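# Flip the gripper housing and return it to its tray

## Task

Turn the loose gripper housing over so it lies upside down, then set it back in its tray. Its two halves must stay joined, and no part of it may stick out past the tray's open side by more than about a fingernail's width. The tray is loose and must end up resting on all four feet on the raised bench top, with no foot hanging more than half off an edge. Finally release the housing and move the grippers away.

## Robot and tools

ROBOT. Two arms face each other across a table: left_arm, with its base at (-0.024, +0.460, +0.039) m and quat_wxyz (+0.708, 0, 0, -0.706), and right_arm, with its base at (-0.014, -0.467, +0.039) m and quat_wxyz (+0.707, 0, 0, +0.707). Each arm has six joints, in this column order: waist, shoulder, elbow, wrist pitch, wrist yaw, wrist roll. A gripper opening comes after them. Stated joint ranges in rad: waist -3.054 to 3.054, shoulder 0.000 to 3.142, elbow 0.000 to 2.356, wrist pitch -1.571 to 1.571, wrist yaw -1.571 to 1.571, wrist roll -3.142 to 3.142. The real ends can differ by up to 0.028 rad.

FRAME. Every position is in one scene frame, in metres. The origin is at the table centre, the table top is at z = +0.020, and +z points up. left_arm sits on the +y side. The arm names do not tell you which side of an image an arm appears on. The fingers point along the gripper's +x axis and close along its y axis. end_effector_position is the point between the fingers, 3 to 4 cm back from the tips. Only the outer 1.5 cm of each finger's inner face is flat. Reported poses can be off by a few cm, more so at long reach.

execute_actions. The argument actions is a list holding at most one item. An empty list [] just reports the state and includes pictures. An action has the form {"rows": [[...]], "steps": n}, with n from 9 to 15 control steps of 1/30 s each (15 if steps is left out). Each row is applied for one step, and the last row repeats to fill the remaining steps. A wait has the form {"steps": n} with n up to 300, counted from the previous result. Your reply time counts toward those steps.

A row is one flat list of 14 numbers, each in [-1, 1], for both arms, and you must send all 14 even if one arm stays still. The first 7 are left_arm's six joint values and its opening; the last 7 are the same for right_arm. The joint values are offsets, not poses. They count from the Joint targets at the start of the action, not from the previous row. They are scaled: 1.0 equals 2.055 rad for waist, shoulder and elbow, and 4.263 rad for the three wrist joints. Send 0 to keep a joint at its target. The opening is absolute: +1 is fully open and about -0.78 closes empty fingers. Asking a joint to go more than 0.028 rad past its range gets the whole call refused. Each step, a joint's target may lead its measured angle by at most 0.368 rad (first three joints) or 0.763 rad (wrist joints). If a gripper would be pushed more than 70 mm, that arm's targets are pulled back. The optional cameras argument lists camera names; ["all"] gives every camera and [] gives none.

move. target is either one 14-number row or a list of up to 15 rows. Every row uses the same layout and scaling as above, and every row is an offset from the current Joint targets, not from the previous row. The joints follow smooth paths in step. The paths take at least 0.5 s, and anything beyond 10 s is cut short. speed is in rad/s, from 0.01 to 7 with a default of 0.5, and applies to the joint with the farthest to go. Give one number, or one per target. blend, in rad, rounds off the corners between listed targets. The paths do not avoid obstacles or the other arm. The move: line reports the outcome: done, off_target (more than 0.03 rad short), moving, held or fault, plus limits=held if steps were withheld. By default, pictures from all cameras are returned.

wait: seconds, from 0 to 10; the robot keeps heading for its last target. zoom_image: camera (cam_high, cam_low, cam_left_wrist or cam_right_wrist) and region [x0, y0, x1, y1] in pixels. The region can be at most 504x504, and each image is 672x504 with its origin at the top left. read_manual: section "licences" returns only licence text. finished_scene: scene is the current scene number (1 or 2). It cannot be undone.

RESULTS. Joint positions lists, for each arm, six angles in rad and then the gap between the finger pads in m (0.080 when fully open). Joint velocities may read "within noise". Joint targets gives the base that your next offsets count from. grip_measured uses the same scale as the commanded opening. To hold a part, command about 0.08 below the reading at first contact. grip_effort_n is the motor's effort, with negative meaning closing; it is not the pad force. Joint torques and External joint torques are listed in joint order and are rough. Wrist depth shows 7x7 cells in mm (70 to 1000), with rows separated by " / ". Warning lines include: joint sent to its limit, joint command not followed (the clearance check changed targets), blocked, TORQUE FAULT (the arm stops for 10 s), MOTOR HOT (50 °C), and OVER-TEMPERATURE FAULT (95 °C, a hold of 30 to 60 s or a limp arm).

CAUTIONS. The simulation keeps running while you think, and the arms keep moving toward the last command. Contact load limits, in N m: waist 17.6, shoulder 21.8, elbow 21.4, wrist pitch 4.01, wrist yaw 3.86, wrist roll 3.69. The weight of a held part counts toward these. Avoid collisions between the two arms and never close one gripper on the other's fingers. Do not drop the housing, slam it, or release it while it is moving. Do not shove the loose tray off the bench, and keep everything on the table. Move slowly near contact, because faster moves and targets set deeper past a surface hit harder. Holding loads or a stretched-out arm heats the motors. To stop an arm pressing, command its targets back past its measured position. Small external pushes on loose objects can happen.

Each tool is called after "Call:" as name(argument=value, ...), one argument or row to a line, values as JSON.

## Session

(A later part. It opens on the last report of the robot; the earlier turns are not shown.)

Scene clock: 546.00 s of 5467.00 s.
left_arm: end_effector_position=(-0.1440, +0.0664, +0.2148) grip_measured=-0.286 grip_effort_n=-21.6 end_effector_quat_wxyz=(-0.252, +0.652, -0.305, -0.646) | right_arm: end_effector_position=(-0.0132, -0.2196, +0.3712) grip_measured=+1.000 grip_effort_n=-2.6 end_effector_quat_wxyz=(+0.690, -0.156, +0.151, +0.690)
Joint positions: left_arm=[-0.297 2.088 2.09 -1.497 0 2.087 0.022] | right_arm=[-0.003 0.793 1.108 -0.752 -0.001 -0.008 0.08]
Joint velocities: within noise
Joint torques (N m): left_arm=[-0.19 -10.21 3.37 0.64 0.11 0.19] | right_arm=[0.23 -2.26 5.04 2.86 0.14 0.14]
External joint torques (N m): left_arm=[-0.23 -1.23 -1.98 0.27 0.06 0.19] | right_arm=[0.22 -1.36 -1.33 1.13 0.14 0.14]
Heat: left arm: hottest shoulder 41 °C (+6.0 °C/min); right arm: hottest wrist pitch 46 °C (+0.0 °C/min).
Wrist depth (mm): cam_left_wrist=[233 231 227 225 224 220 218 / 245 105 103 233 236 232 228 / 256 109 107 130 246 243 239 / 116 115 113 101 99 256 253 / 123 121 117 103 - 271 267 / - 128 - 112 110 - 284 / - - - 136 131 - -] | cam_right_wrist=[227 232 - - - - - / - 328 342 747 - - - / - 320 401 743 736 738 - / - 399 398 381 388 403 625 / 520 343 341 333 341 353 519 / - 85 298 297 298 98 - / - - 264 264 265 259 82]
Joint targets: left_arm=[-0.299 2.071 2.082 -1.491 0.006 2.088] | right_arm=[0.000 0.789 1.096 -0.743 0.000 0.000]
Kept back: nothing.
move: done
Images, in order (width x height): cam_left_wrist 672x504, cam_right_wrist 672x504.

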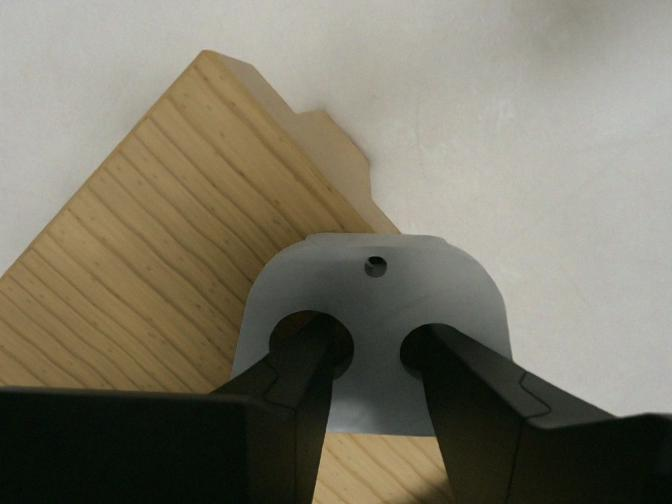

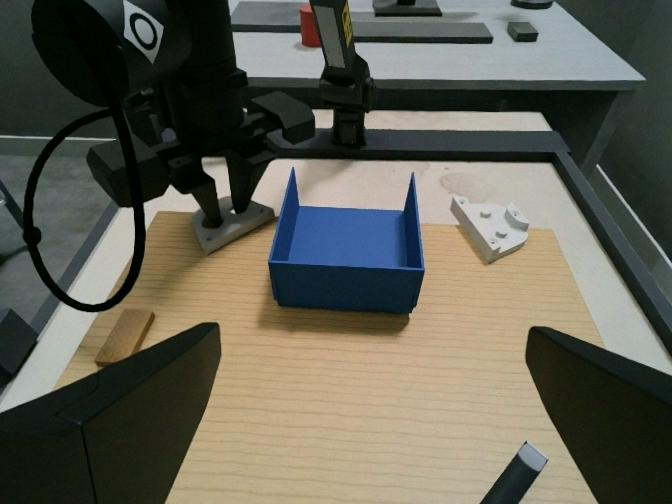

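Call:
move(
  target=[
    [0, 0, 0, 0, 0, 0, -0.36, 0, 0, 0, 0, 0, 0, 1],
    [0, 0, -0.0074, 0.0026, 0, 0, -0.36, 0, 0, 0, 0, 0, 0, 1],
  ],
  speed=0.05,
  cameras=["cam_left_wrist", "cam_right_wrist"],
)

Call:
zoom_image(
  camera="cam_left_wrist",
  region=[260, 230, 520, 425],
)

Call:
zoom_image(
  camera="cam_right_wrist",
  region=[170, 150, 280, 260],
)

Scene clock: 549.70 s of 5467.00 s.
left_arm: end_effector_position=(-0.1440, +0.0663, +0.2122) grip_measured=-0.356 grip_effort_n=-22.1 end_effector_quat_wxyz=(-0.251, +0.653, -0.303, -0.647) | right_arm: end_effector_position=(-0.0132, -0.2196, +0.3712) grip_measured=+1.000 grip_effort_n=-3.0 end_effector_quat_wxyz=(+0.690, -0.156, +0.151, +0.690)
Joint positions: left_arm=[-0.297 2.086 2.076 -1.487 0 2.081 0.019] | right_arm=[-0.003 0.793 1.108 -0.752 -0.001 -0.008 0.08]
Joint velocities: within noise
Joint torques (N m): left_arm=[-0.2 -10.02 3.24 0.65 0.11 0.19] | right_arm=[0.22 -2.26 5.03 2.86 0.14 0.14]
External joint torques (N m): left_arm=[-0.27 -1.02 -2.16 0.26 0.07 0.19] | right_arm=[0.23 -1.41 -1.29 1.15 0.13 0.14]
Heat: left arm: hottest shoulder 41 °C (+6.0 °C/min); right arm: hottest wrist pitch 46 °C (+0.0 °C/min).
Wrist depth (mm): cam_left_wrist=[231 228 224 224 222 217 216 / 244 102 101 233 232 230 227 / 251 106 105 116 244 241 239 / 114 113 111 99 98 255 251 / 121 119 116 101 99 267 266 / - 125 - 110 104 - 281 / - - - 133 130 - -] | cam_right_wrist=[225 235 - - - - - / - 329 344 762 - - - / - 318 396 731 734 741 - / - 417 397 382 387 404 624 / 505 342 343 335 339 352 519 / - 85 298 298 298 97 - / - - 264 265 265 260 82]
Joint targets: left_arm=[-0.299 2.071 2.066 -1.480 0.006 2.088] | right_arm=[0.000 0.789 1.096 -0.743 0.000 0.000]
Kept back: nothing.
move: done
Images, in order (width x height): cam_left_wrist 672x504, cam_right_wrist 672x504.

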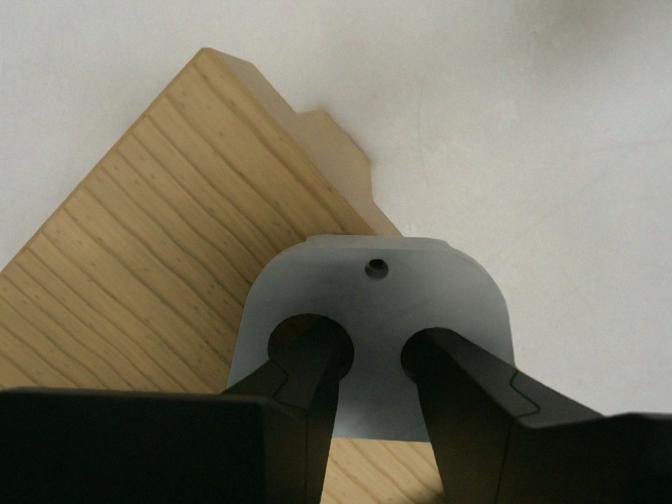

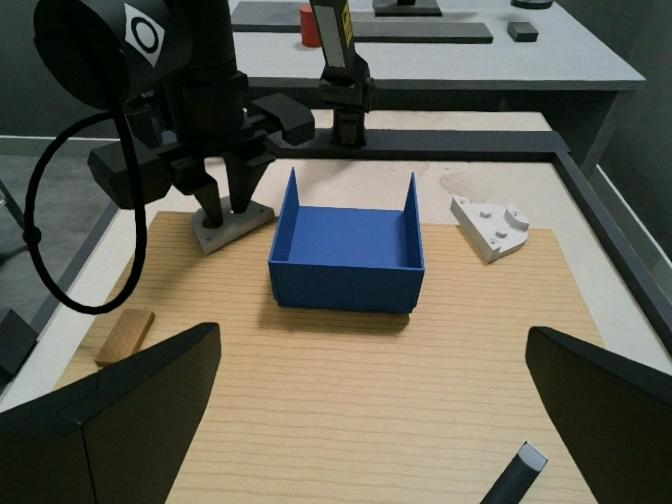

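Scaled by 1.938 from the camera's 672x504 image, which has a finer 960x720 frame.

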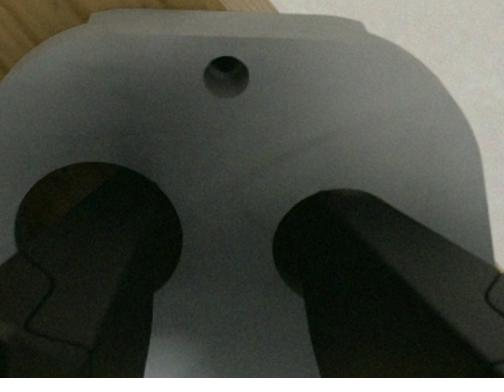

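Scaled by 4.582 from the camera's 672x504 image, which has a finer 960x720 frame.

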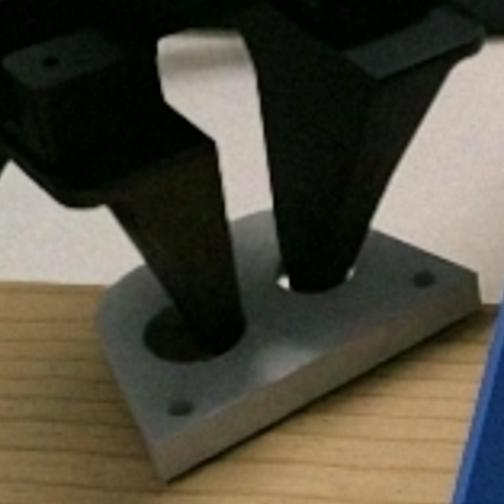

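Call:
execute_actions(
  actions=[
    {"rows": [[0,0,0,0,0,0,-0.38,0,0,0,0,0,0,1],[0,0,0,0,0,0,-0.385,0,0,0,0,0,0,1],[0,0,0,0,0,0,-0.39,0,0,0,0,0,0,1],[0,0,0,0,0,0,-0.395,0,0,0,0,0,0,1],[0,0,0,0,0,0,-0.40,0,0,0,0,0,0,1],[0,0,0,0,0,0,-0.405,0,0,0,0,0,0,1],[0,0,0,0,0,0,-0.41,0,0,0,0,0,0,1],[0,0,0,0,0,0,-0.415,0,0,0,0,0,0,1],[0,0,0,0,0,0,-0.42,0,0,0,0,0,0,1],[0,0,0,0,0,0,-0.425,0,0,0,0,0,0,1],[0,0,0,0,0,0,-0.43,0,0,0,0,0,0,1],[0,0,0,0,0,0,-0.435,0,0,0,0,0,0,1],[0,0,0,0,0,0,-0.44,0,0,0,0,0,0,1]], "steps": 15},
  ],
)

Call:
wait(
  seconds=0.5,
  cameras=["cam_left_wrist", "cam_right_wrist"],
)

Call:
zoom_image(
  camera="cam_left_wrist",
  region=[260, 230, 520, 425],
)

Scene clock: 550.77 s of 5467.00 s.
left_arm: end_effector_position=(-0.1440, +0.0664, +0.2124) grip_measured=-0.388 grip_effort_n=-26.7 end_effector_quat_wxyz=(-0.251, +0.653, -0.303, -0.647) end_effector_velocity=(+0.003, +0.001, +0.001) end_effector_angular_velocity=(-0.004, -0.021, +0.007) | right_arm: end_effector_position=(-0.0132, -0.2196, +0.3712) grip_measured=+1.000 grip_effort_n=-2.6 end_effector_quat_wxyz=(+0.690, -0.156, +0.151, +0.690)
Joint positions: left_arm=[-0.297 2.086 2.076 -1.487 0 2.081 0.018] | right_arm=[-0.003 0.793 1.108 -0.752 -0.001 -0.008 0.08]
Joint velocities: left_arm=[-0.002 -0.002 0.002 -0.007 -0.022 -0.007 -0.007] | right_arm=[within noise]
Joint torques (N m): left_arm=[-0.2 -9.95 3.2 0.62 0.11 0.18] | right_arm=[0.23 -2.25 5.03 2.86 0.14 0.15]
External joint torques (N m): left_arm=[-0.28 -1.01 -2.16 0.24 0.08 0.19] | right_arm=[0.23 -1.36 -1.35 1.13 0.13 0.14]
Heat: left arm: hottest shoulder 41 °C (+6.0 °C/min); right arm: hottest wrist pitch 46 °C (+0.0 °C/min).
Wrist depth (mm): cam_left_wrist=[232 227 223 223 221 217 215 / 243 102 101 232 232 230 227 / 252 107 104 116 245 241 238 / 114 113 110 98 97 254 250 / 121 119 116 101 99 265 267 / - 125 - - 102 280 280 / - - - 133 130 - -] | cam_right_wrist=[224 235 - - - - - / - 329 344 766 - - - / - 319 393 733 744 737 - / - 413 401 382 389 401 624 / 507 341 342 333 341 353 525 / - 85 298 298 298 98 - / - - 265 265 265 261 82]
Joint targets: left_arm=[-0.299 2.071 2.067 -1.480 0.006 2.088] | right_arm=[0.000 0.789 1.096 -0.743 0.000 0.000]
Steps of this call (1-26: nothing new was sent; 27-32: this action's first 6). Readings (joint positions of left_arm | right_arm):
27: [-0.297 2.086 2.076 -1.487 0.000 2.081] | [-0.003 0.793 1.108 -0.752 -0.001 -0.008]
28: [-0.297 2.086 2.076 -1.487 0.000 2.081] | [-0.003 0.793 1.108 -0.752 -0.001 -0.008]
30: [-0.297 2.086 2.076 -1.487 0.000 2.081] | [-0.003 0.793 1.108 -0.752 -0.001 -0.008]
32: the state above

Scene clock: 551.57 s of 5467.00 s.
left_arm: end_effector_position=(-0.1441, +0.0660, +0.2124) grip_measured=-0.432 grip_effort_n=-41.6 end_effector_quat_wxyz=(-0.250, +0.653, -0.303, -0.647) | right_arm: end_effector_position=(-0.0132, -0.2196, +0.3712) grip_measured=+1.000 grip_effort_n=-3.0 end_effector_quat_wxyz=(+0.690, -0.156, +0.151, +0.690)
Joint positions: left_arm=[-0.297 2.086 2.076 -1.485 0 2.081 0.016] | right_arm=[-0.003 0.793 1.108 -0.752 -0.001 -0.008 0.08]
Joint velocities: within noise
Joint torques (N m): left_arm=[-0.19 -9.95 3.22 0.59 0.11 0.18] | right_arm=[0.22 -2.26 5.05 2.86 0.13 0.14]
External joint torques (N m): left_arm=[-0.11 -0.97 -2.14 0.22 0.05 0.18] | right_arm=[0.22 -1.4 -1.3 1.14 0.13 0.14]
Heat: left arm: hottest shoulder 41 °C (+6.0 °C/min); right arm: hottest wrist pitch 47 °C (+1.0 °C/min).
Wrist depth (mm): cam_left_wrist=[232 228 224 225 222 218 214 / 244 102 101 233 234 229 226 / 252 107 105 112 244 241 238 / 114 113 111 99 98 254 251 / 121 120 116 101 99 266 267 / - 125 - - 98 280 279 / - - - 134 - - -] | cam_right_wrist=[224 233 - - - - - / - 329 341 766 - - - / - 318 394 739 741 737 - / - 416 399 383 388 402 622 / 504 341 342 333 341 353 519 / - 85 298 298 299 97 - / - - 263 266 267 259 82]
Joint targets: left_arm=[-0.299 2.071 2.067 -1.480 0.006 2.088] | right_arm=[0.000 0.789 1.096 -0.743 0.000 0.000]
Steps of this call (1-9: your previous action's last 9; 10-15: toward your last target; 16-24: nothing new was sent). Readings (joint positions of left_arm | right_arm):
1: [-0.297 2.086 2.076 -1.487 0.000 2.081] | [-0.003 0.793 1.108 -0.752 -0.001 -0.008]
2: [-0.297 2.086 2.076 -1.485 0.000 2.081] | [-0.003 0.793 1.108 -0.752 -0.001 -0.008]
4: [-0.297 2.086 2.076 -1.485 0.000 2.081] | [-0.003 0.793 1.108 -0.752 -0.001 -0.008]
8: [-0.297 2.086 2.076 -1.485 0.000 2.081] | [-0.003 0.793 1.108 -0.752 -0.001 -0.008]
24: the state above
All arms were judged still, so your last target was given up. Each gripper or tool keeps its last command.
Images, in order (width x height): cam_left_wrist 672x504, cam_right_wrist 672x504.

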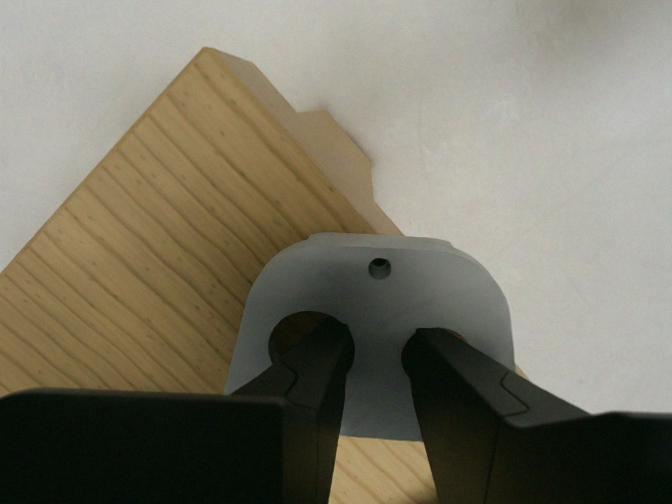

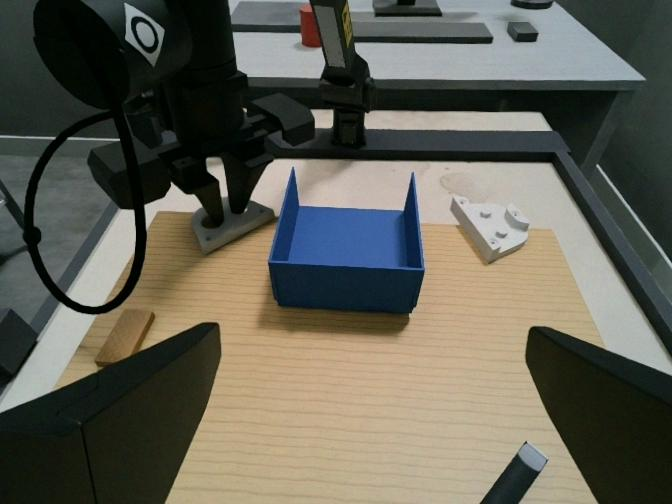

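Scaled by 1.938 from the camera's 672x504 image, which has a finer 960x720 frame.

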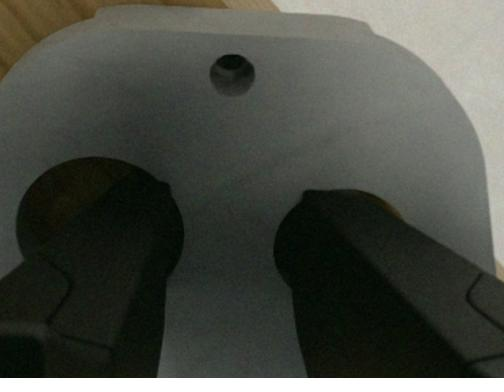

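Call:
execute_actions(
  actions=[
    {"rows": [[0,0,0,0,0,0,-0.45,0,0,0,0,0,0,1],[0,0,0,0,0,0,-0.455,0,0,0,0,0,0,1],[0,0,0,0,0,0,-0.46,0,0,0,0,0,0,1],[0,0,0,0,0,0,-0.465,0,0,0,0,0,0,1],[0,0,0,0,0,0,-0.47,0,0,0,0,0,0,1],[0,0,0,0,0,0,-0.475,0,0,0,0,0,0,1],[0,0,0,0,0,0,-0.48,0,0,0,0,0,0,1],[0,0,0,0,0,0,-0.485,0,0,0,0,0,0,1],[0,0,0,0,0,0,-0.49,0,0,0,0,0,0,1],[0,0,0,0,0,0,-0.495,0,0,0,0,0,0,1],[0,0,0,0,0,0,-0.50,0,0,0,0,0,0,1],[0,0,0,0,0,0,-0.505,0,0,0,0,0,0,1],[0,0,0,0,0,0,-0.51,0,0,0,0,0,0,1]], "steps": 15},
  ],
)

Call:
wait(
  seconds=0.5,
  cameras=["cam_left_wrist", "cam_right_wrist"],
)

Call:
zoom_image(
  camera="cam_left_wrist",
  region=[260, 230, 520, 425],
)

Scene clock: 552.57 s of 5467.00 s.
left_arm: end_effector_position=(-0.1441, +0.0661, +0.2126) grip_measured=-0.454 grip_effort_n=-48.6 end_effector_quat_wxyz=(-0.251, +0.653, -0.305, -0.647) end_effector_velocity=(+0.001, +0.003, -0.001) end_effector_angular_velocity=(+0.010, -0.010, +0.005) | right_arm: end_effector_position=(-0.0132, -0.2196, +0.3712) grip_measured=+1.000 grip_effort_n=-3.0 end_effector_quat_wxyz=(+0.690, -0.156, +0.151, +0.690)
Joint positions: left_arm=[-0.297 2.085 2.076 -1.485 0 2.084 0.015] | right_arm=[-0.003 0.793 1.108 -0.752 -0.001 -0.008 0.08]
Joint velocities: left_arm=[-0.002 -0.002 -0.007 -0.007 -0.007 -0.007 -0.007] | right_arm=[within noise]
Joint torques (N m): left_arm=[-0.19 -9.82 3.26 0.56 0.1 0.19] | right_arm=[0.22 -2.26 5.03 2.86 0.14 0.14]
External joint torques (N m): left_arm=[-0.2 -0.76 -2.14 0.19 0.06 0.19] | right_arm=[0.22 -1.38 -1.3 1.15 0.14 0.13]
Heat: left arm: hottest shoulder 42 °C (+7.1 °C/min); right arm: hottest wrist pitch 47 °C (+1.0 °C/min).
Wrist depth (mm): cam_left_wrist=[232 228 224 224 221 217 215 / 244 103 101 232 234 230 227 / 253 107 105 112 245 240 239 / 114 113 111 99 98 254 251 / 122 120 116 102 - 266 264 / - 126 - - 97 281 281 / - - - 133 - - -] | cam_right_wrist=[228 233 - - - - - / - 331 344 768 - - - / - 316 400 740 747 739 - / - 413 399 382 388 402 629 / 501 342 342 335 339 353 519 / - 85 298 296 298 98 - / - - 264 263 265 259 82]
Joint targets: left_arm=[-0.299 2.071 2.067 -1.480 0.006 2.088] | right_arm=[0.000 0.789 1.096 -0.743 0.000 0.000]
Steps of this call (1-24: nothing new was sent; 25-30: this action's first 6). Readings (joint positions of left_arm | right_arm):
25: [-0.297 2.086 2.076 -1.485 0.000 2.081] | [-0.003 0.793 1.108 -0.752 -0.001 -0.008]
26: [-0.297 2.086 2.076 -1.485 0.000 2.081] | [-0.003 0.793 1.108 -0.752 -0.001 -0.008]
28: [-0.297 2.086 2.076 -1.485 0.000 2.081] | [-0.003 0.793 1.108 -0.752 -0.001 -0.008]
30: the state above

Scene clock: 553.37 s of 5467.00 s.
left_arm: end_effector_position=(-0.1441, +0.0661, +0.2127) grip_measured=-0.493 grip_effort_n=-79.3 end_effector_quat_wxyz=(-0.252, +0.652, -0.306, -0.646) | right_arm: end_effector_position=(-0.0132, -0.2196, +0.3712) grip_measured=+1.000 grip_effort_n=-3.0 end_effector_quat_wxyz=(+0.690, -0.156, +0.151, +0.690)
Joint positions: left_arm=[-0.297 2.085 2.076 -1.485 0 2.087 0.013] | right_arm=[-0.003 0.793 1.108 -0.752 -0.001 -0.008 0.08]
Joint velocities: within noise
Joint torques (N m): left_arm=[-0.2 -9.87 3.23 0.57 0.11 0.18] | right_arm=[0.23 -2.26 5.03 2.86 0.14 0.14]
External joint torques (N m): left_arm=[-0.19 -0.89 -2.13 0.2 0.06 0.19] | right_arm=[0.24 -1.41 -1.33 1.13 0.14 0.14]
Heat: left arm: hottest shoulder 42 °C (+7.1 °C/min); right arm: hottest wrist pitch 47 °C (+1.0 °C/min).
Wrist depth (mm): cam_left_wrist=[233 229 225 227 222 217 214 / 244 103 101 232 233 231 229 / 253 107 106 116 244 241 237 / 115 113 111 99 98 255 251 / 122 120 116 102 - 265 266 / - 126 - - 95 281 280 / - - - 134 - - -] | cam_right_wrist=[227 233 - - - - - / - 328 343 752 - - - / - 318 398 735 742 741 - / - 399 396 383 387 401 625 / 505 342 342 332 339 353 520 / - 85 297 297 298 97 - / - - 264 264 263 260 82]
Joint targets: left_arm=[-0.299 2.071 2.067 -1.480 0.006 2.088] | right_arm=[0.000 0.789 1.096 -0.743 0.000 0.000]
Steps of this call (1-9: your previous action's last 9; 10-15: toward your last target; 16-24: nothing new was sent). Readings (joint positions of left_arm | right_arm):
1: [-0.297 2.085 2.076 -1.485 0.000 2.086] | [-0.003 0.793 1.108 -0.752 -0.001 -0.008]
2: [-0.297 2.085 2.076 -1.485 0.000 2.086] | [-0.003 0.793 1.108 -0.752 -0.001 -0.008]
4: [-0.297 2.085 2.076 -1.485 0.000 2.086] | [-0.003 0.793 1.108 -0.752 -0.001 -0.008]
8: [-0.297 2.085 2.076 -1.485 0.000 2.087] | [-0.003 0.793 1.108 -0.752 -0.001 -0.008]
24: the state above
All arms were judged still, so your last target was given up. Each gripper or tool keeps its last command.
Images, in order (width x height): cam_left_wrist 672x504, cam_right_wrist 672x504.

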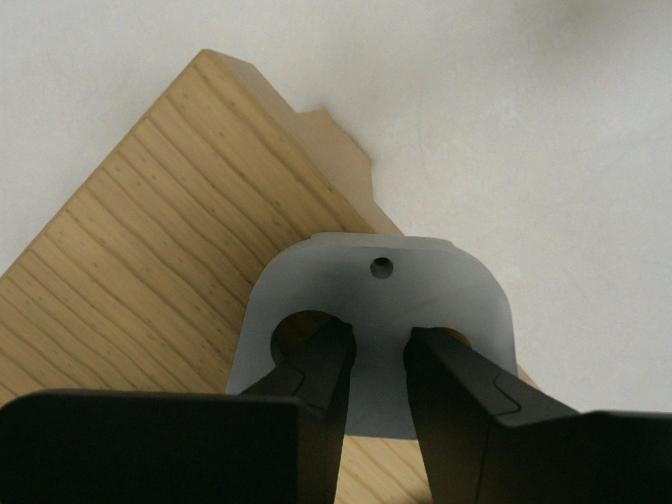

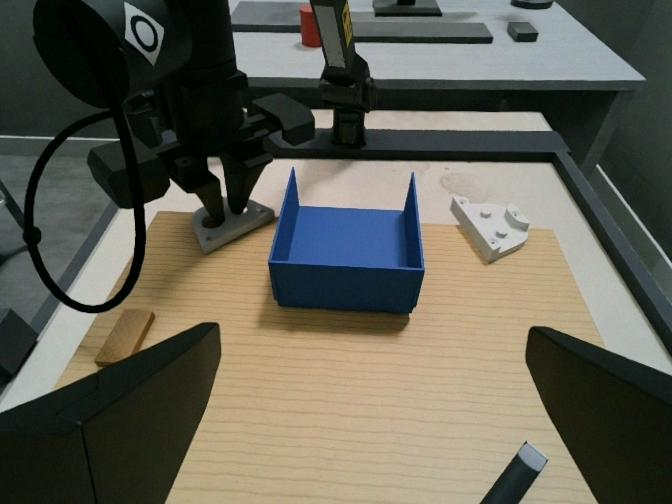

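Scaled by 1.938 from the camera's 672x504 image, which has a finer 960x720 frame.

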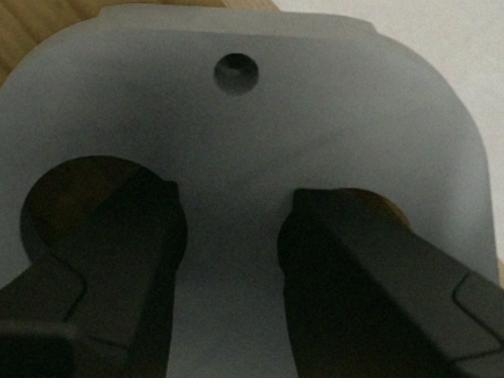

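Call:
move(
  target=[0, -0.0119, 0, 0, 0, 0, -0.53, 0, 0, 0, 0, 0, 0, 1],
  speed=0.05,
  cameras=["cam_left_wrist", "cam_right_wrist", "cam_low"],
)

Call:
zoom_image(
  camera="cam_right_wrist",
  region=[170, 150, 280, 260],
)

Scene clock: 555.10 s of 5467.00 s.
left_arm: end_effector_position=(-0.1435, +0.0679, +0.2202) grip_measured=-0.503 grip_effort_n=-83.5 end_effector_quat_wxyz=(-0.245, +0.653, -0.312, -0.645) | right_arm: end_effector_position=(-0.0132, -0.2196, +0.3712) grip_measured=+1.000 grip_effort_n=-2.6 end_effector_quat_wxyz=(+0.690, -0.156, +0.151, +0.690)
Joint positions: left_arm=[-0.297 2.064 2.074 -1.485 0 2.087 0.012] | right_arm=[-0.003 0.793 1.108 -0.752 -0.001 -0.008 0.08]
Joint velocities: within noise
Joint torques (N m): left_arm=[-0.19 -10.19 3.42 0.6 0.1 0.17] | right_arm=[0.23 -2.25 5.03 2.86 0.14 0.14]
External joint torques (N m): left_arm=[-0.16 -1.48 -1.91 0.17 0.05 0.18] | right_arm=[0.25 -1.38 -1.32 1.14 0.13 0.14]
Heat: left arm: hottest shoulder 42 °C (+7.1 °C/min); right arm: hottest wrist pitch 47 °C (+1.0 °C/min).
Wrist depth (mm): cam_left_wrist=[242 237 232 231 227 223 220 / 254 244 108 238 240 236 229 / 265 115 113 116 250 248 243 / 123 122 120 99 98 259 255 / 132 130 125 102 - 273 271 / - 136 - 111 94 286 287 / - - - 143 - - -] | cam_right_wrist=[231 231 - - - - - / - 336 339 756 - - - / - 315 400 733 734 745 - / - 401 391 383 386 403 625 / 520 351 341 331 340 353 524 / - 85 299 298 299 98 - / - - 264 265 265 260 82]
Joint targets: left_arm=[-0.299 2.047 2.066 -1.480 0.006 2.088] | right_arm=[0.000 0.789 1.096 -0.743 0.000 0.000]
Kept back: nothing.
move: done
Images, in order (width x height): cam_low 672x504, cam_left_wrist 672x504, cam_right_wrist 672x504.

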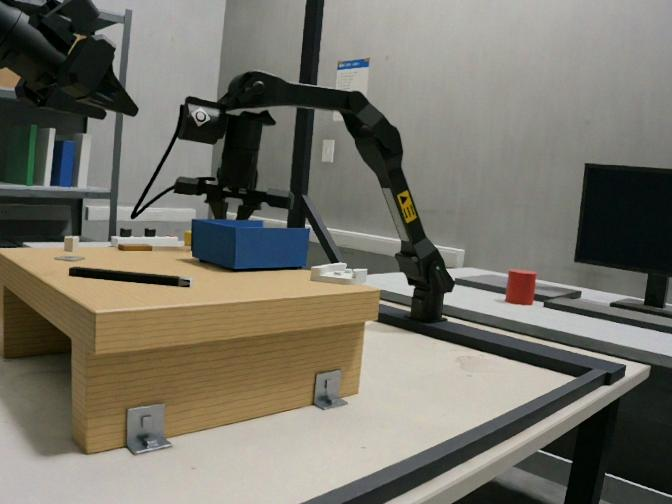

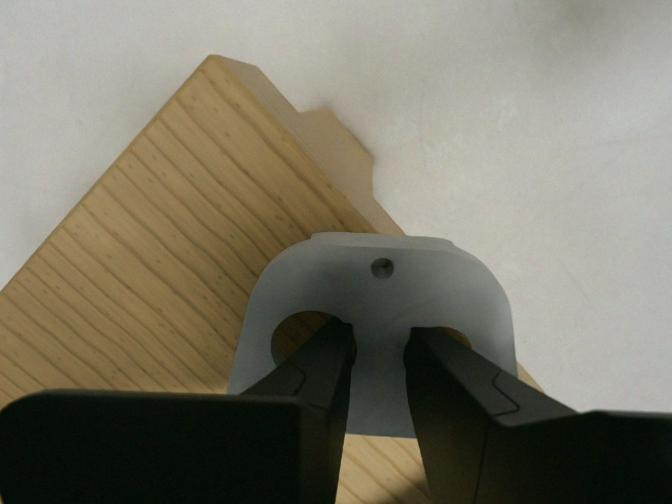

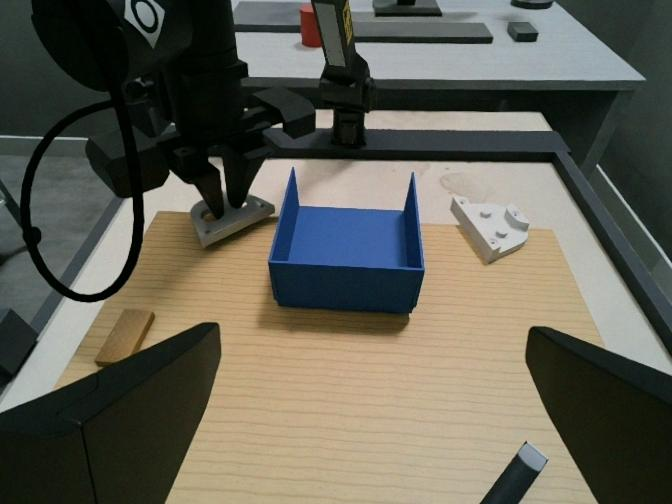

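Scaled by 4.582 from the camera's 672x504 image, which has a finer 960x720 frame.

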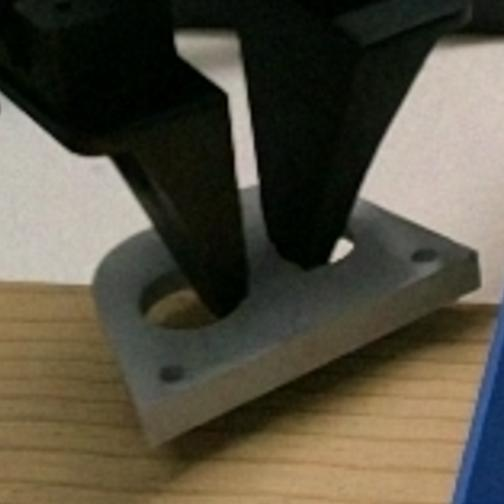

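Call:
move(
  target=[
    [0, -0.0155, 0, 0, 0, 0, -0.53, 0, 0, 0, 0, 0, 0, 1],
    [0, -0.0155, 0, 0, 0, -0.4, -0.53, 0, 0, 0, 0, 0, 0, 1],
  ],
  speed=[0.1, 0.9],
)

Scene clock: 563.20 s of 5467.00 s.
left_arm: end_effector_position=(-0.1438, +0.0711, +0.2332) grip_measured=-0.503 grip_effort_n=-83.5 end_effector_quat_wxyz=(+0.336, +0.604, +0.272, -0.669) | right_arm: end_effector_position=(-0.0132, -0.2196, +0.3712) grip_measured=+1.000 grip_effort_n=-2.6 end_effector_quat_wxyz=(+0.690, -0.156, +0.151, +0.690)
Joint positions: left_arm=[-0.297 2.03 2.073 -1.485 0.007 0.384 0.012] | right_arm=[-0.003 0.793 1.108 -0.752 -0.001 -0.008 0.08]
Joint velocities: within noise
Joint torques (N m): left_arm=[-0.19 -9.8 3.57 0.72 0.08 -0.09] | right_arm=[0.22 -2.25 5.04 2.86 0.14 0.14]
External joint torques (N m): left_arm=[-0.21 -1.07 -1.91 0.18 0.06 -0.09] | right_arm=[0.21 -1.35 -1.37 1.12 0.15 0.14]
Heat: left arm: hottest shoulder 42 °C (+7.1 °C/min); right arm: hottest wrist pitch 47 °C (+1.0 °C/min).
Wrist depth (mm): cam_left_wrist=[122 122 120 120 119 244 246 / 127 125 124 124 123 122 254 / 132 131 129 129 127 126 261 / 136 136 134 99 98 132 273 / 121 139 138 102 - 282 283 / - 136 - 111 94 292 292 / - - - - - - -] | cam_right_wrist=[- 246 - - - - - / - 290 332 791 - - - / - 713 310 710 733 741 - / - 429 375 382 388 403 623 / 518 352 332 332 340 352 518 / - 85 297 299 299 98 - / - - 265 265 264 259 82]
Joint targets: left_arm=[-0.299 2.015 2.066 -1.480 0.006 0.383] | right_arm=[0.000 0.789 1.096 -0.743 0.000 0.000]
Kept back: nothing.
move: done

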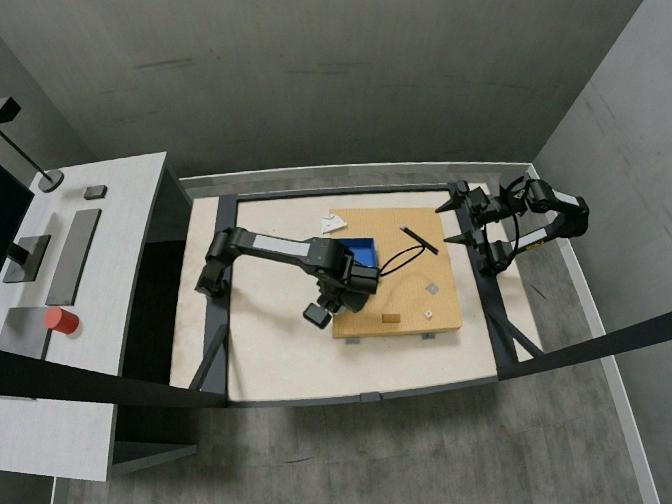

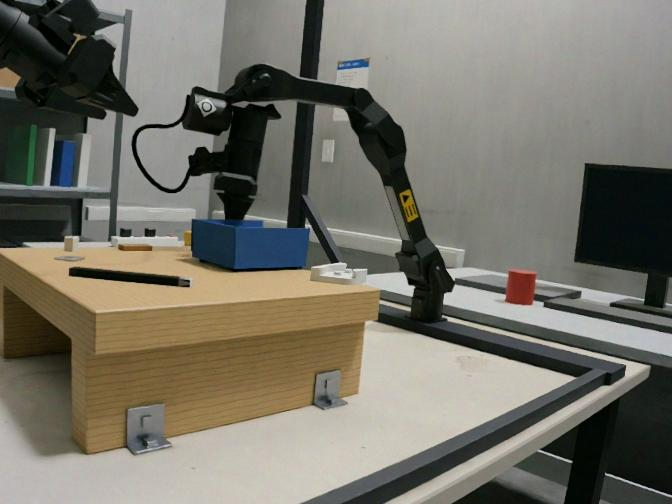

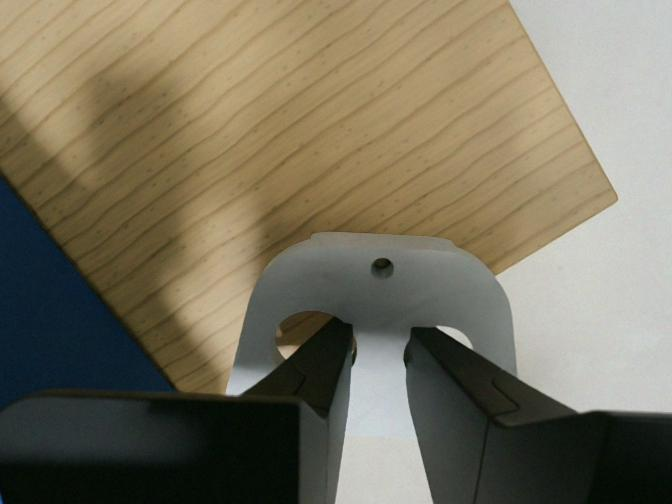

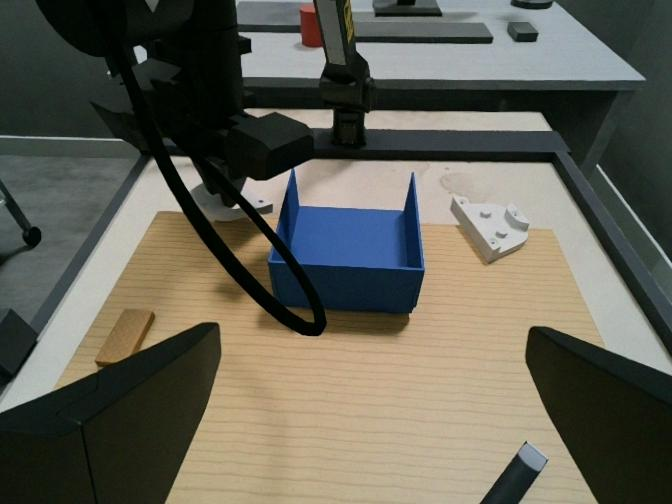

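Call:
move(
  target=[
    [0, 0, 0.0394, -0.0046, 0, 0, -0.53, 0, 0, 0, 0, 0, 0, 1],
    [0, 0, 0.0394, -0.0046, 0, -0.2306, -0.53, 0, 0, 0, 0, 0, 0, 1],
  ],
  speed=[0.15, 0.6],
)

Scene clock: 567.40 s of 5467.00 s.
left_arm: end_effector_position=(-0.1452, +0.0662, +0.2492) grip_measured=-0.503 grip_effort_n=-83.5 end_effector_quat_wxyz=(+0.586, +0.358, +0.550, -0.476) | right_arm: end_effector_position=(-0.0132, -0.2196, +0.3712) grip_measured=+1.000 grip_effort_n=-3.0 end_effector_quat_wxyz=(+0.690, -0.156, +0.151, +0.690)
Joint positions: left_arm=[-0.297 2.03 2.134 -1.5 0.007 -0.599 0.012] | right_arm=[-0.003 0.793 1.108 -0.752 -0.001 -0.008 0.08]
Joint velocities: within noise
Joint torques (N m): left_arm=[-0.19 -9.79 5.55 0.52 0.03 -0.11] | right_arm=[0.21 -2.26 5.03 2.86 0.14 0.14]
External joint torques (N m): left_arm=[-0.27 -1.06 0.08 -0.09 0.07 -0.11] | right_arm=[0.21 -1.42 -1.3 1.14 0.14 0.14]
Heat: left arm: hottest shoulder 42 °C (+7.1 °C/min); right arm: hottest wrist pitch 47 °C (+1.0 °C/min).
Wrist depth (mm): cam_left_wrist=[- - 133 135 137 139 141 / - 96 137 139 141 143 146 / - 105 141 144 147 149 153 / - 142 145 99 98 153 312 / 296 295 103 102 - 159 325 / 300 304 - 111 94 329 - / - - - - - - -] | cam_right_wrist=[- 285 299 - - - - / - 325 277 674 - - - / - 729 383 738 738 731 - / - 416 400 383 391 403 630 / 517 352 342 333 341 352 518 / - 85 299 298 301 97 - / - - 264 266 265 259 82]
Joint targets: left_arm=[-0.299 2.015 2.148 -1.499 0.006 -0.600] | right_arm=[0.000 0.789 1.096 -0.743 0.000 0.000]
Kept back: nothing.
move: done

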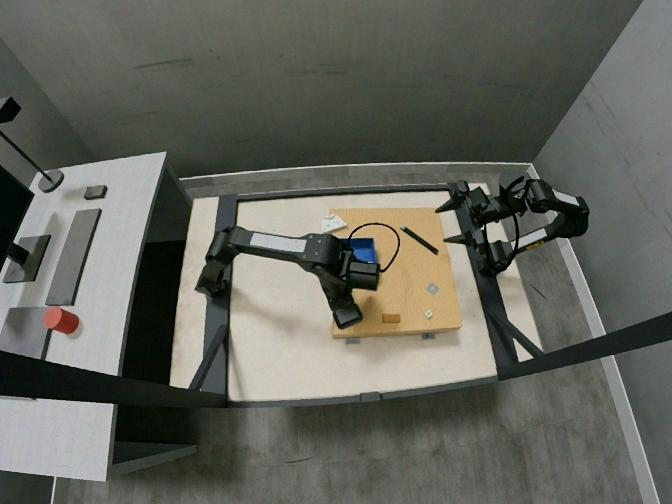

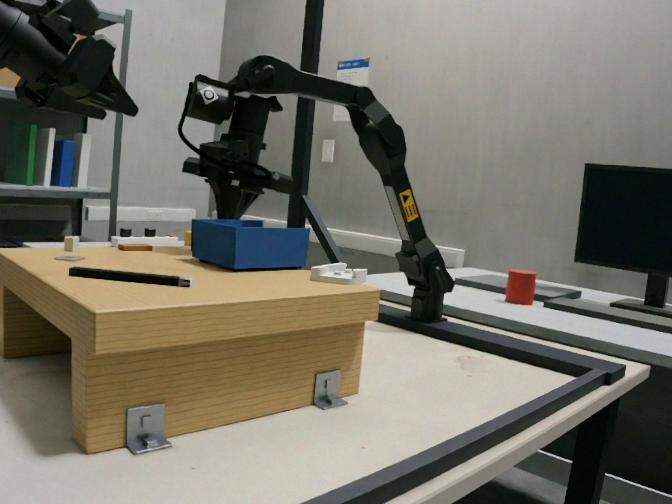

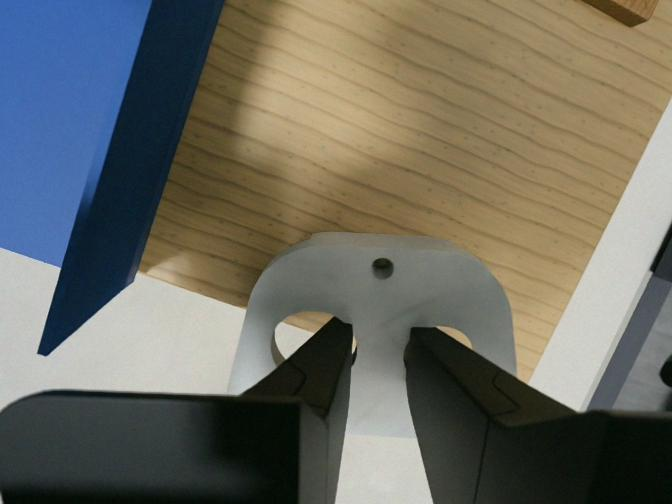

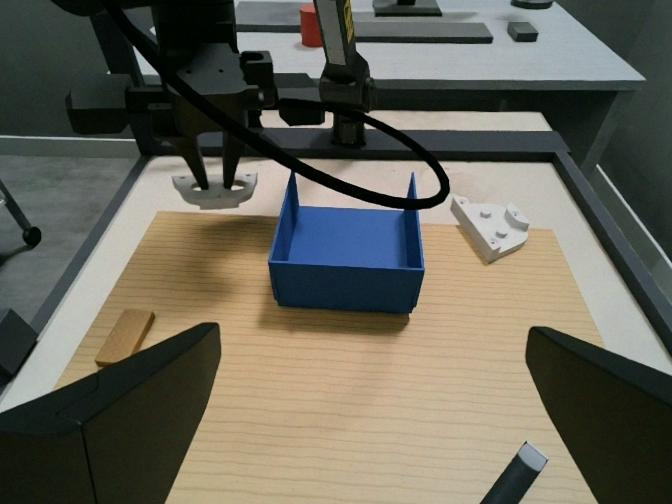

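Call:
move(
  target=[0, 0, 0, 0, 0, -0.2182, -0.53, 0, 0, 0, 0, 0, 0, 1],
  speed=0.7,
)

Scene clock: 569.73 s of 5467.00 s.
left_arm: end_effector_position=(-0.1452, +0.0662, +0.2492) grip_measured=-0.503 grip_effort_n=-83.5 end_effector_quat_wxyz=(+0.684, +0.060, +0.704, -0.181) | right_arm: end_effector_position=(-0.0132, -0.2196, +0.3712) grip_measured=+1.000 grip_effort_n=-2.6 end_effector_quat_wxyz=(+0.690, -0.156, +0.151, +0.690)
Joint positions: left_arm=[-0.297 2.03 2.134 -1.5 0.007 -1.522 0.012] | right_arm=[-0.003 0.793 1.108 -0.752 -0.001 -0.008 0.08]
Joint velocities: within noise
Joint torques (N m): left_arm=[-0.19 -9.75 5.5 0.48 0.01 -0.14] | right_arm=[0.23 -2.27 5.04 2.86 0.14 0.14]
External joint torques (N m): left_arm=[-0.2 -1.24 0.17 -0.09 0.06 -0.15] | right_arm=[0.24 -1.36 -1.4 1.11 0.13 0.14]
Heat: left arm: hottest shoulder 43 °C (+8.0 °C/min); right arm: hottest wrist pitch 47 °C (+1.0 °C/min).
Wrist depth (mm): cam_left_wrist=[241 242 110 127 129 133 136 / 252 258 129 132 136 140 144 / 263 271 271 139 143 148 152 / 277 284 286 99 98 155 161 / 293 300 103 102 - 165 172 / 305 310 - 111 94 175 376 / - - - - - - -] | cam_right_wrist=[- 292 302 649 - - - / - 283 321 743 - - - / - 676 681 738 738 737 - / - 415 401 384 388 402 629 / 517 351 342 333 341 354 521 / - 85 299 298 298 98 - / - - 264 265 266 260 82]
Joint targets: left_arm=[-0.299 2.015 2.147 -1.499 0.006 -1.530] | right_arm=[0.000 0.789 1.096 -0.743 0.000 0.000]
Kept back: nothing.
move: done

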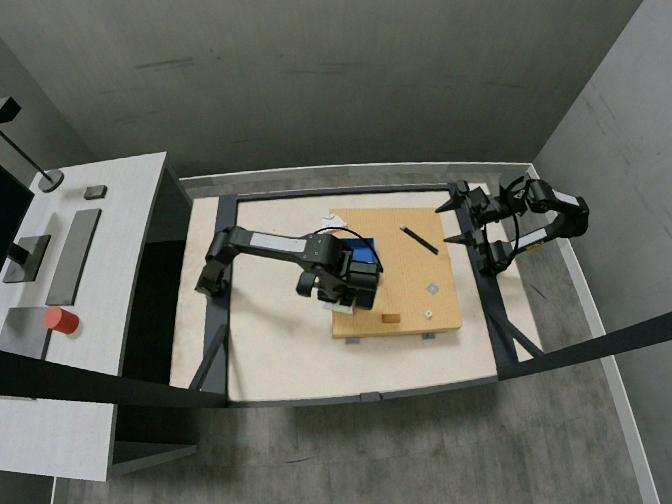

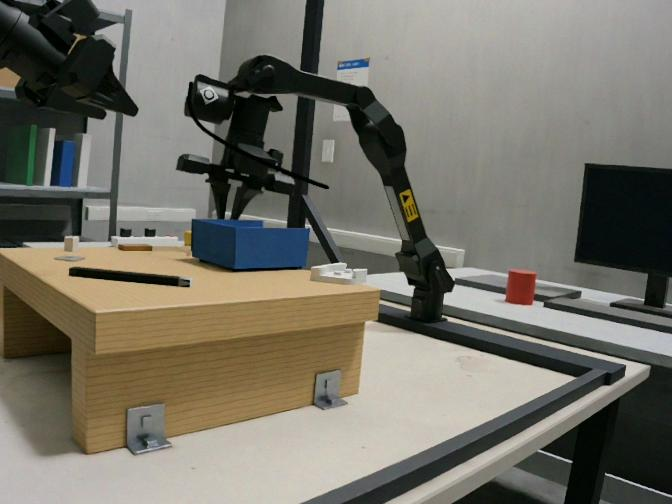

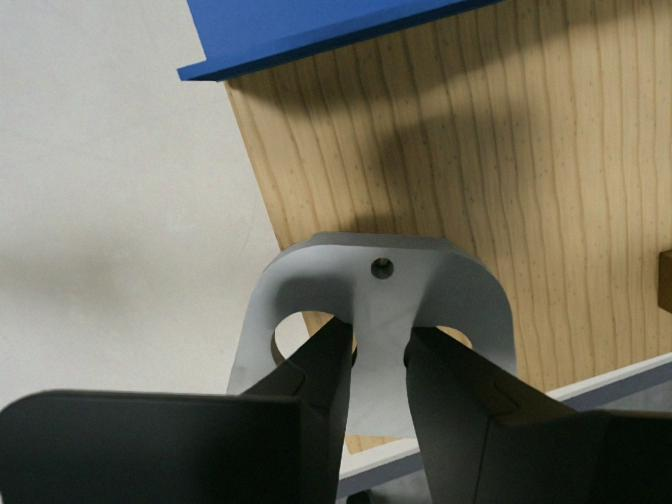

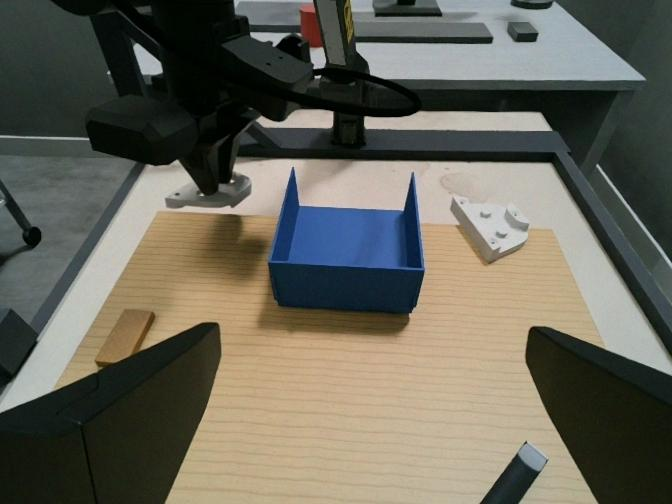

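Call:
move(
  target=[0.0102, 0.0837, 0.0599, -0.0131, 0, -0.0038, -0.53, 0, 0, 0, 0, 0, 0, 1],
  speed=0.12,
)

Call:
zoom_image(
  camera="cam_right_wrist",
  region=[120, 130, 320, 270],
)

Scene clock: 574.33 s of 5467.00 s.
left_arm: end_effector_position=(-0.1439, +0.0467, +0.2215) grip_measured=-0.503 grip_effort_n=-83.5 end_effector_quat_wxyz=(+0.691, +0.077, +0.704, -0.143) | right_arm: end_effector_position=(-0.0132, -0.2196, +0.3712) grip_measured=+1.000 grip_effort_n=-2.6 end_effector_quat_wxyz=(+0.690, -0.156, +0.151, +0.690)
Joint positions: left_arm=[-0.281 2.178 2.257 -1.556 0.007 -1.538 0.012] | right_arm=[-0.003 0.793 1.108 -0.752 -0.001 -0.008 0.08]
Joint velocities: within noise
Joint torques (N m): left_arm=[0.22 -7.96 5.33 0.32 0.01 -0.14] | right_arm=[0.23 -2.25 5.05 2.86 0.14 0.14]
External joint torques (N m): left_arm=[0.23 1.58 -0.01 -0.13 0.06 -0.14] | right_arm=[0.23 -1.4 -1.3 1.15 0.14 0.14]
Heat: left arm: hottest shoulder 43 °C (+8.1 °C/min); right arm: hottest wrist pitch 47 °C (+1.0 °C/min).
Wrist depth (mm): cam_left_wrist=[- - - - 101 101 102 / 237 106 104 105 107 107 108 / 248 249 109 111 112 113 114 / 262 265 115 99 98 119 120 / 277 280 103 102 - 125 127 / 288 291 - 111 94 - 134 / - - - 143 - - -] | cam_right_wrist=[202 223 - - - - - / - 293 304 743 - - - / - 290 336 707 742 739 - / - 403 387 384 387 403 623 / 519 352 342 334 341 352 522 / - 85 298 299 299 98 - / - - 265 265 265 260 82]
Joint targets: left_arm=[-0.278 2.187 2.271 -1.555 0.006 -1.546] | right_arm=[0.000 0.789 1.096 -0.743 0.000 0.000]
Kept back: nothing.
move: done

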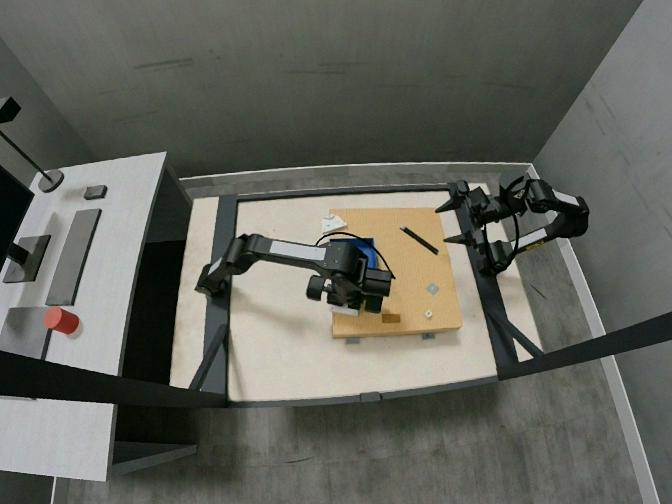

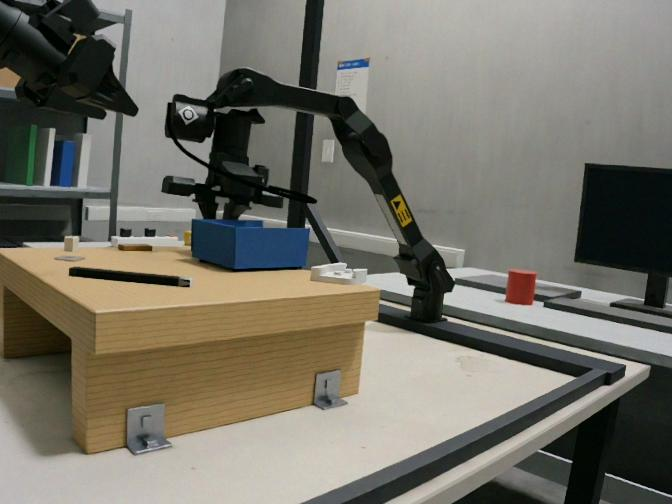

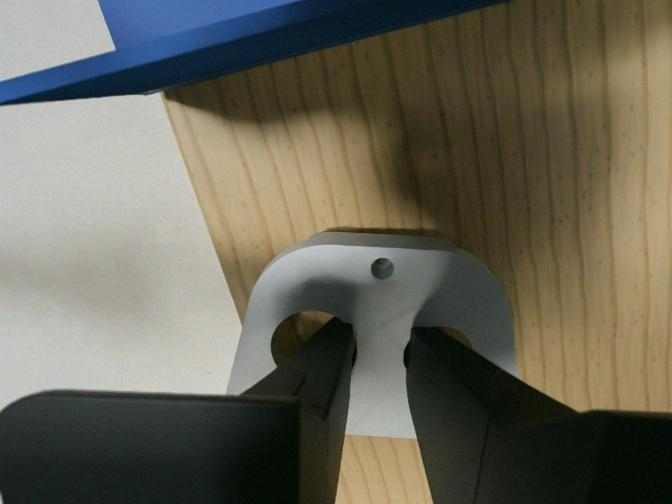

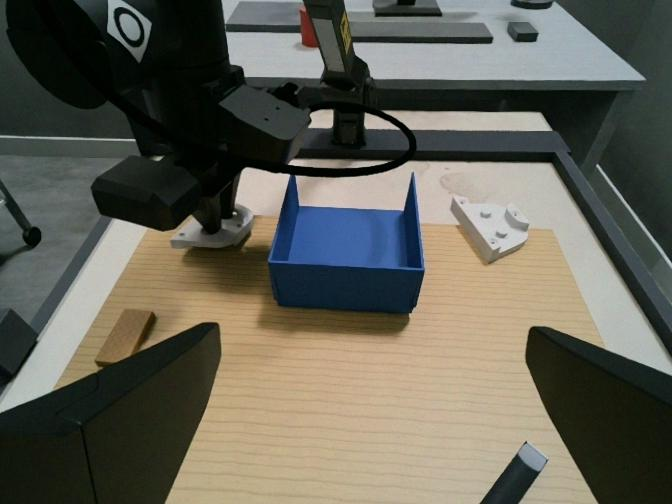

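Scaled by 2.520 from the camera's 672x504 image, which has a finer 960x720 frame.

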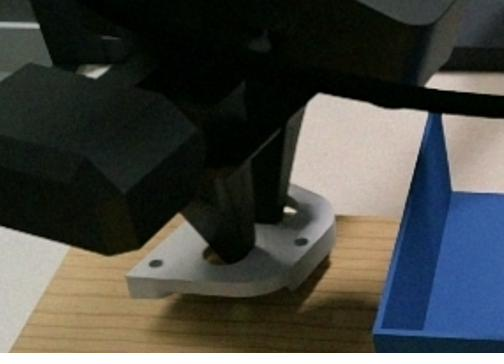

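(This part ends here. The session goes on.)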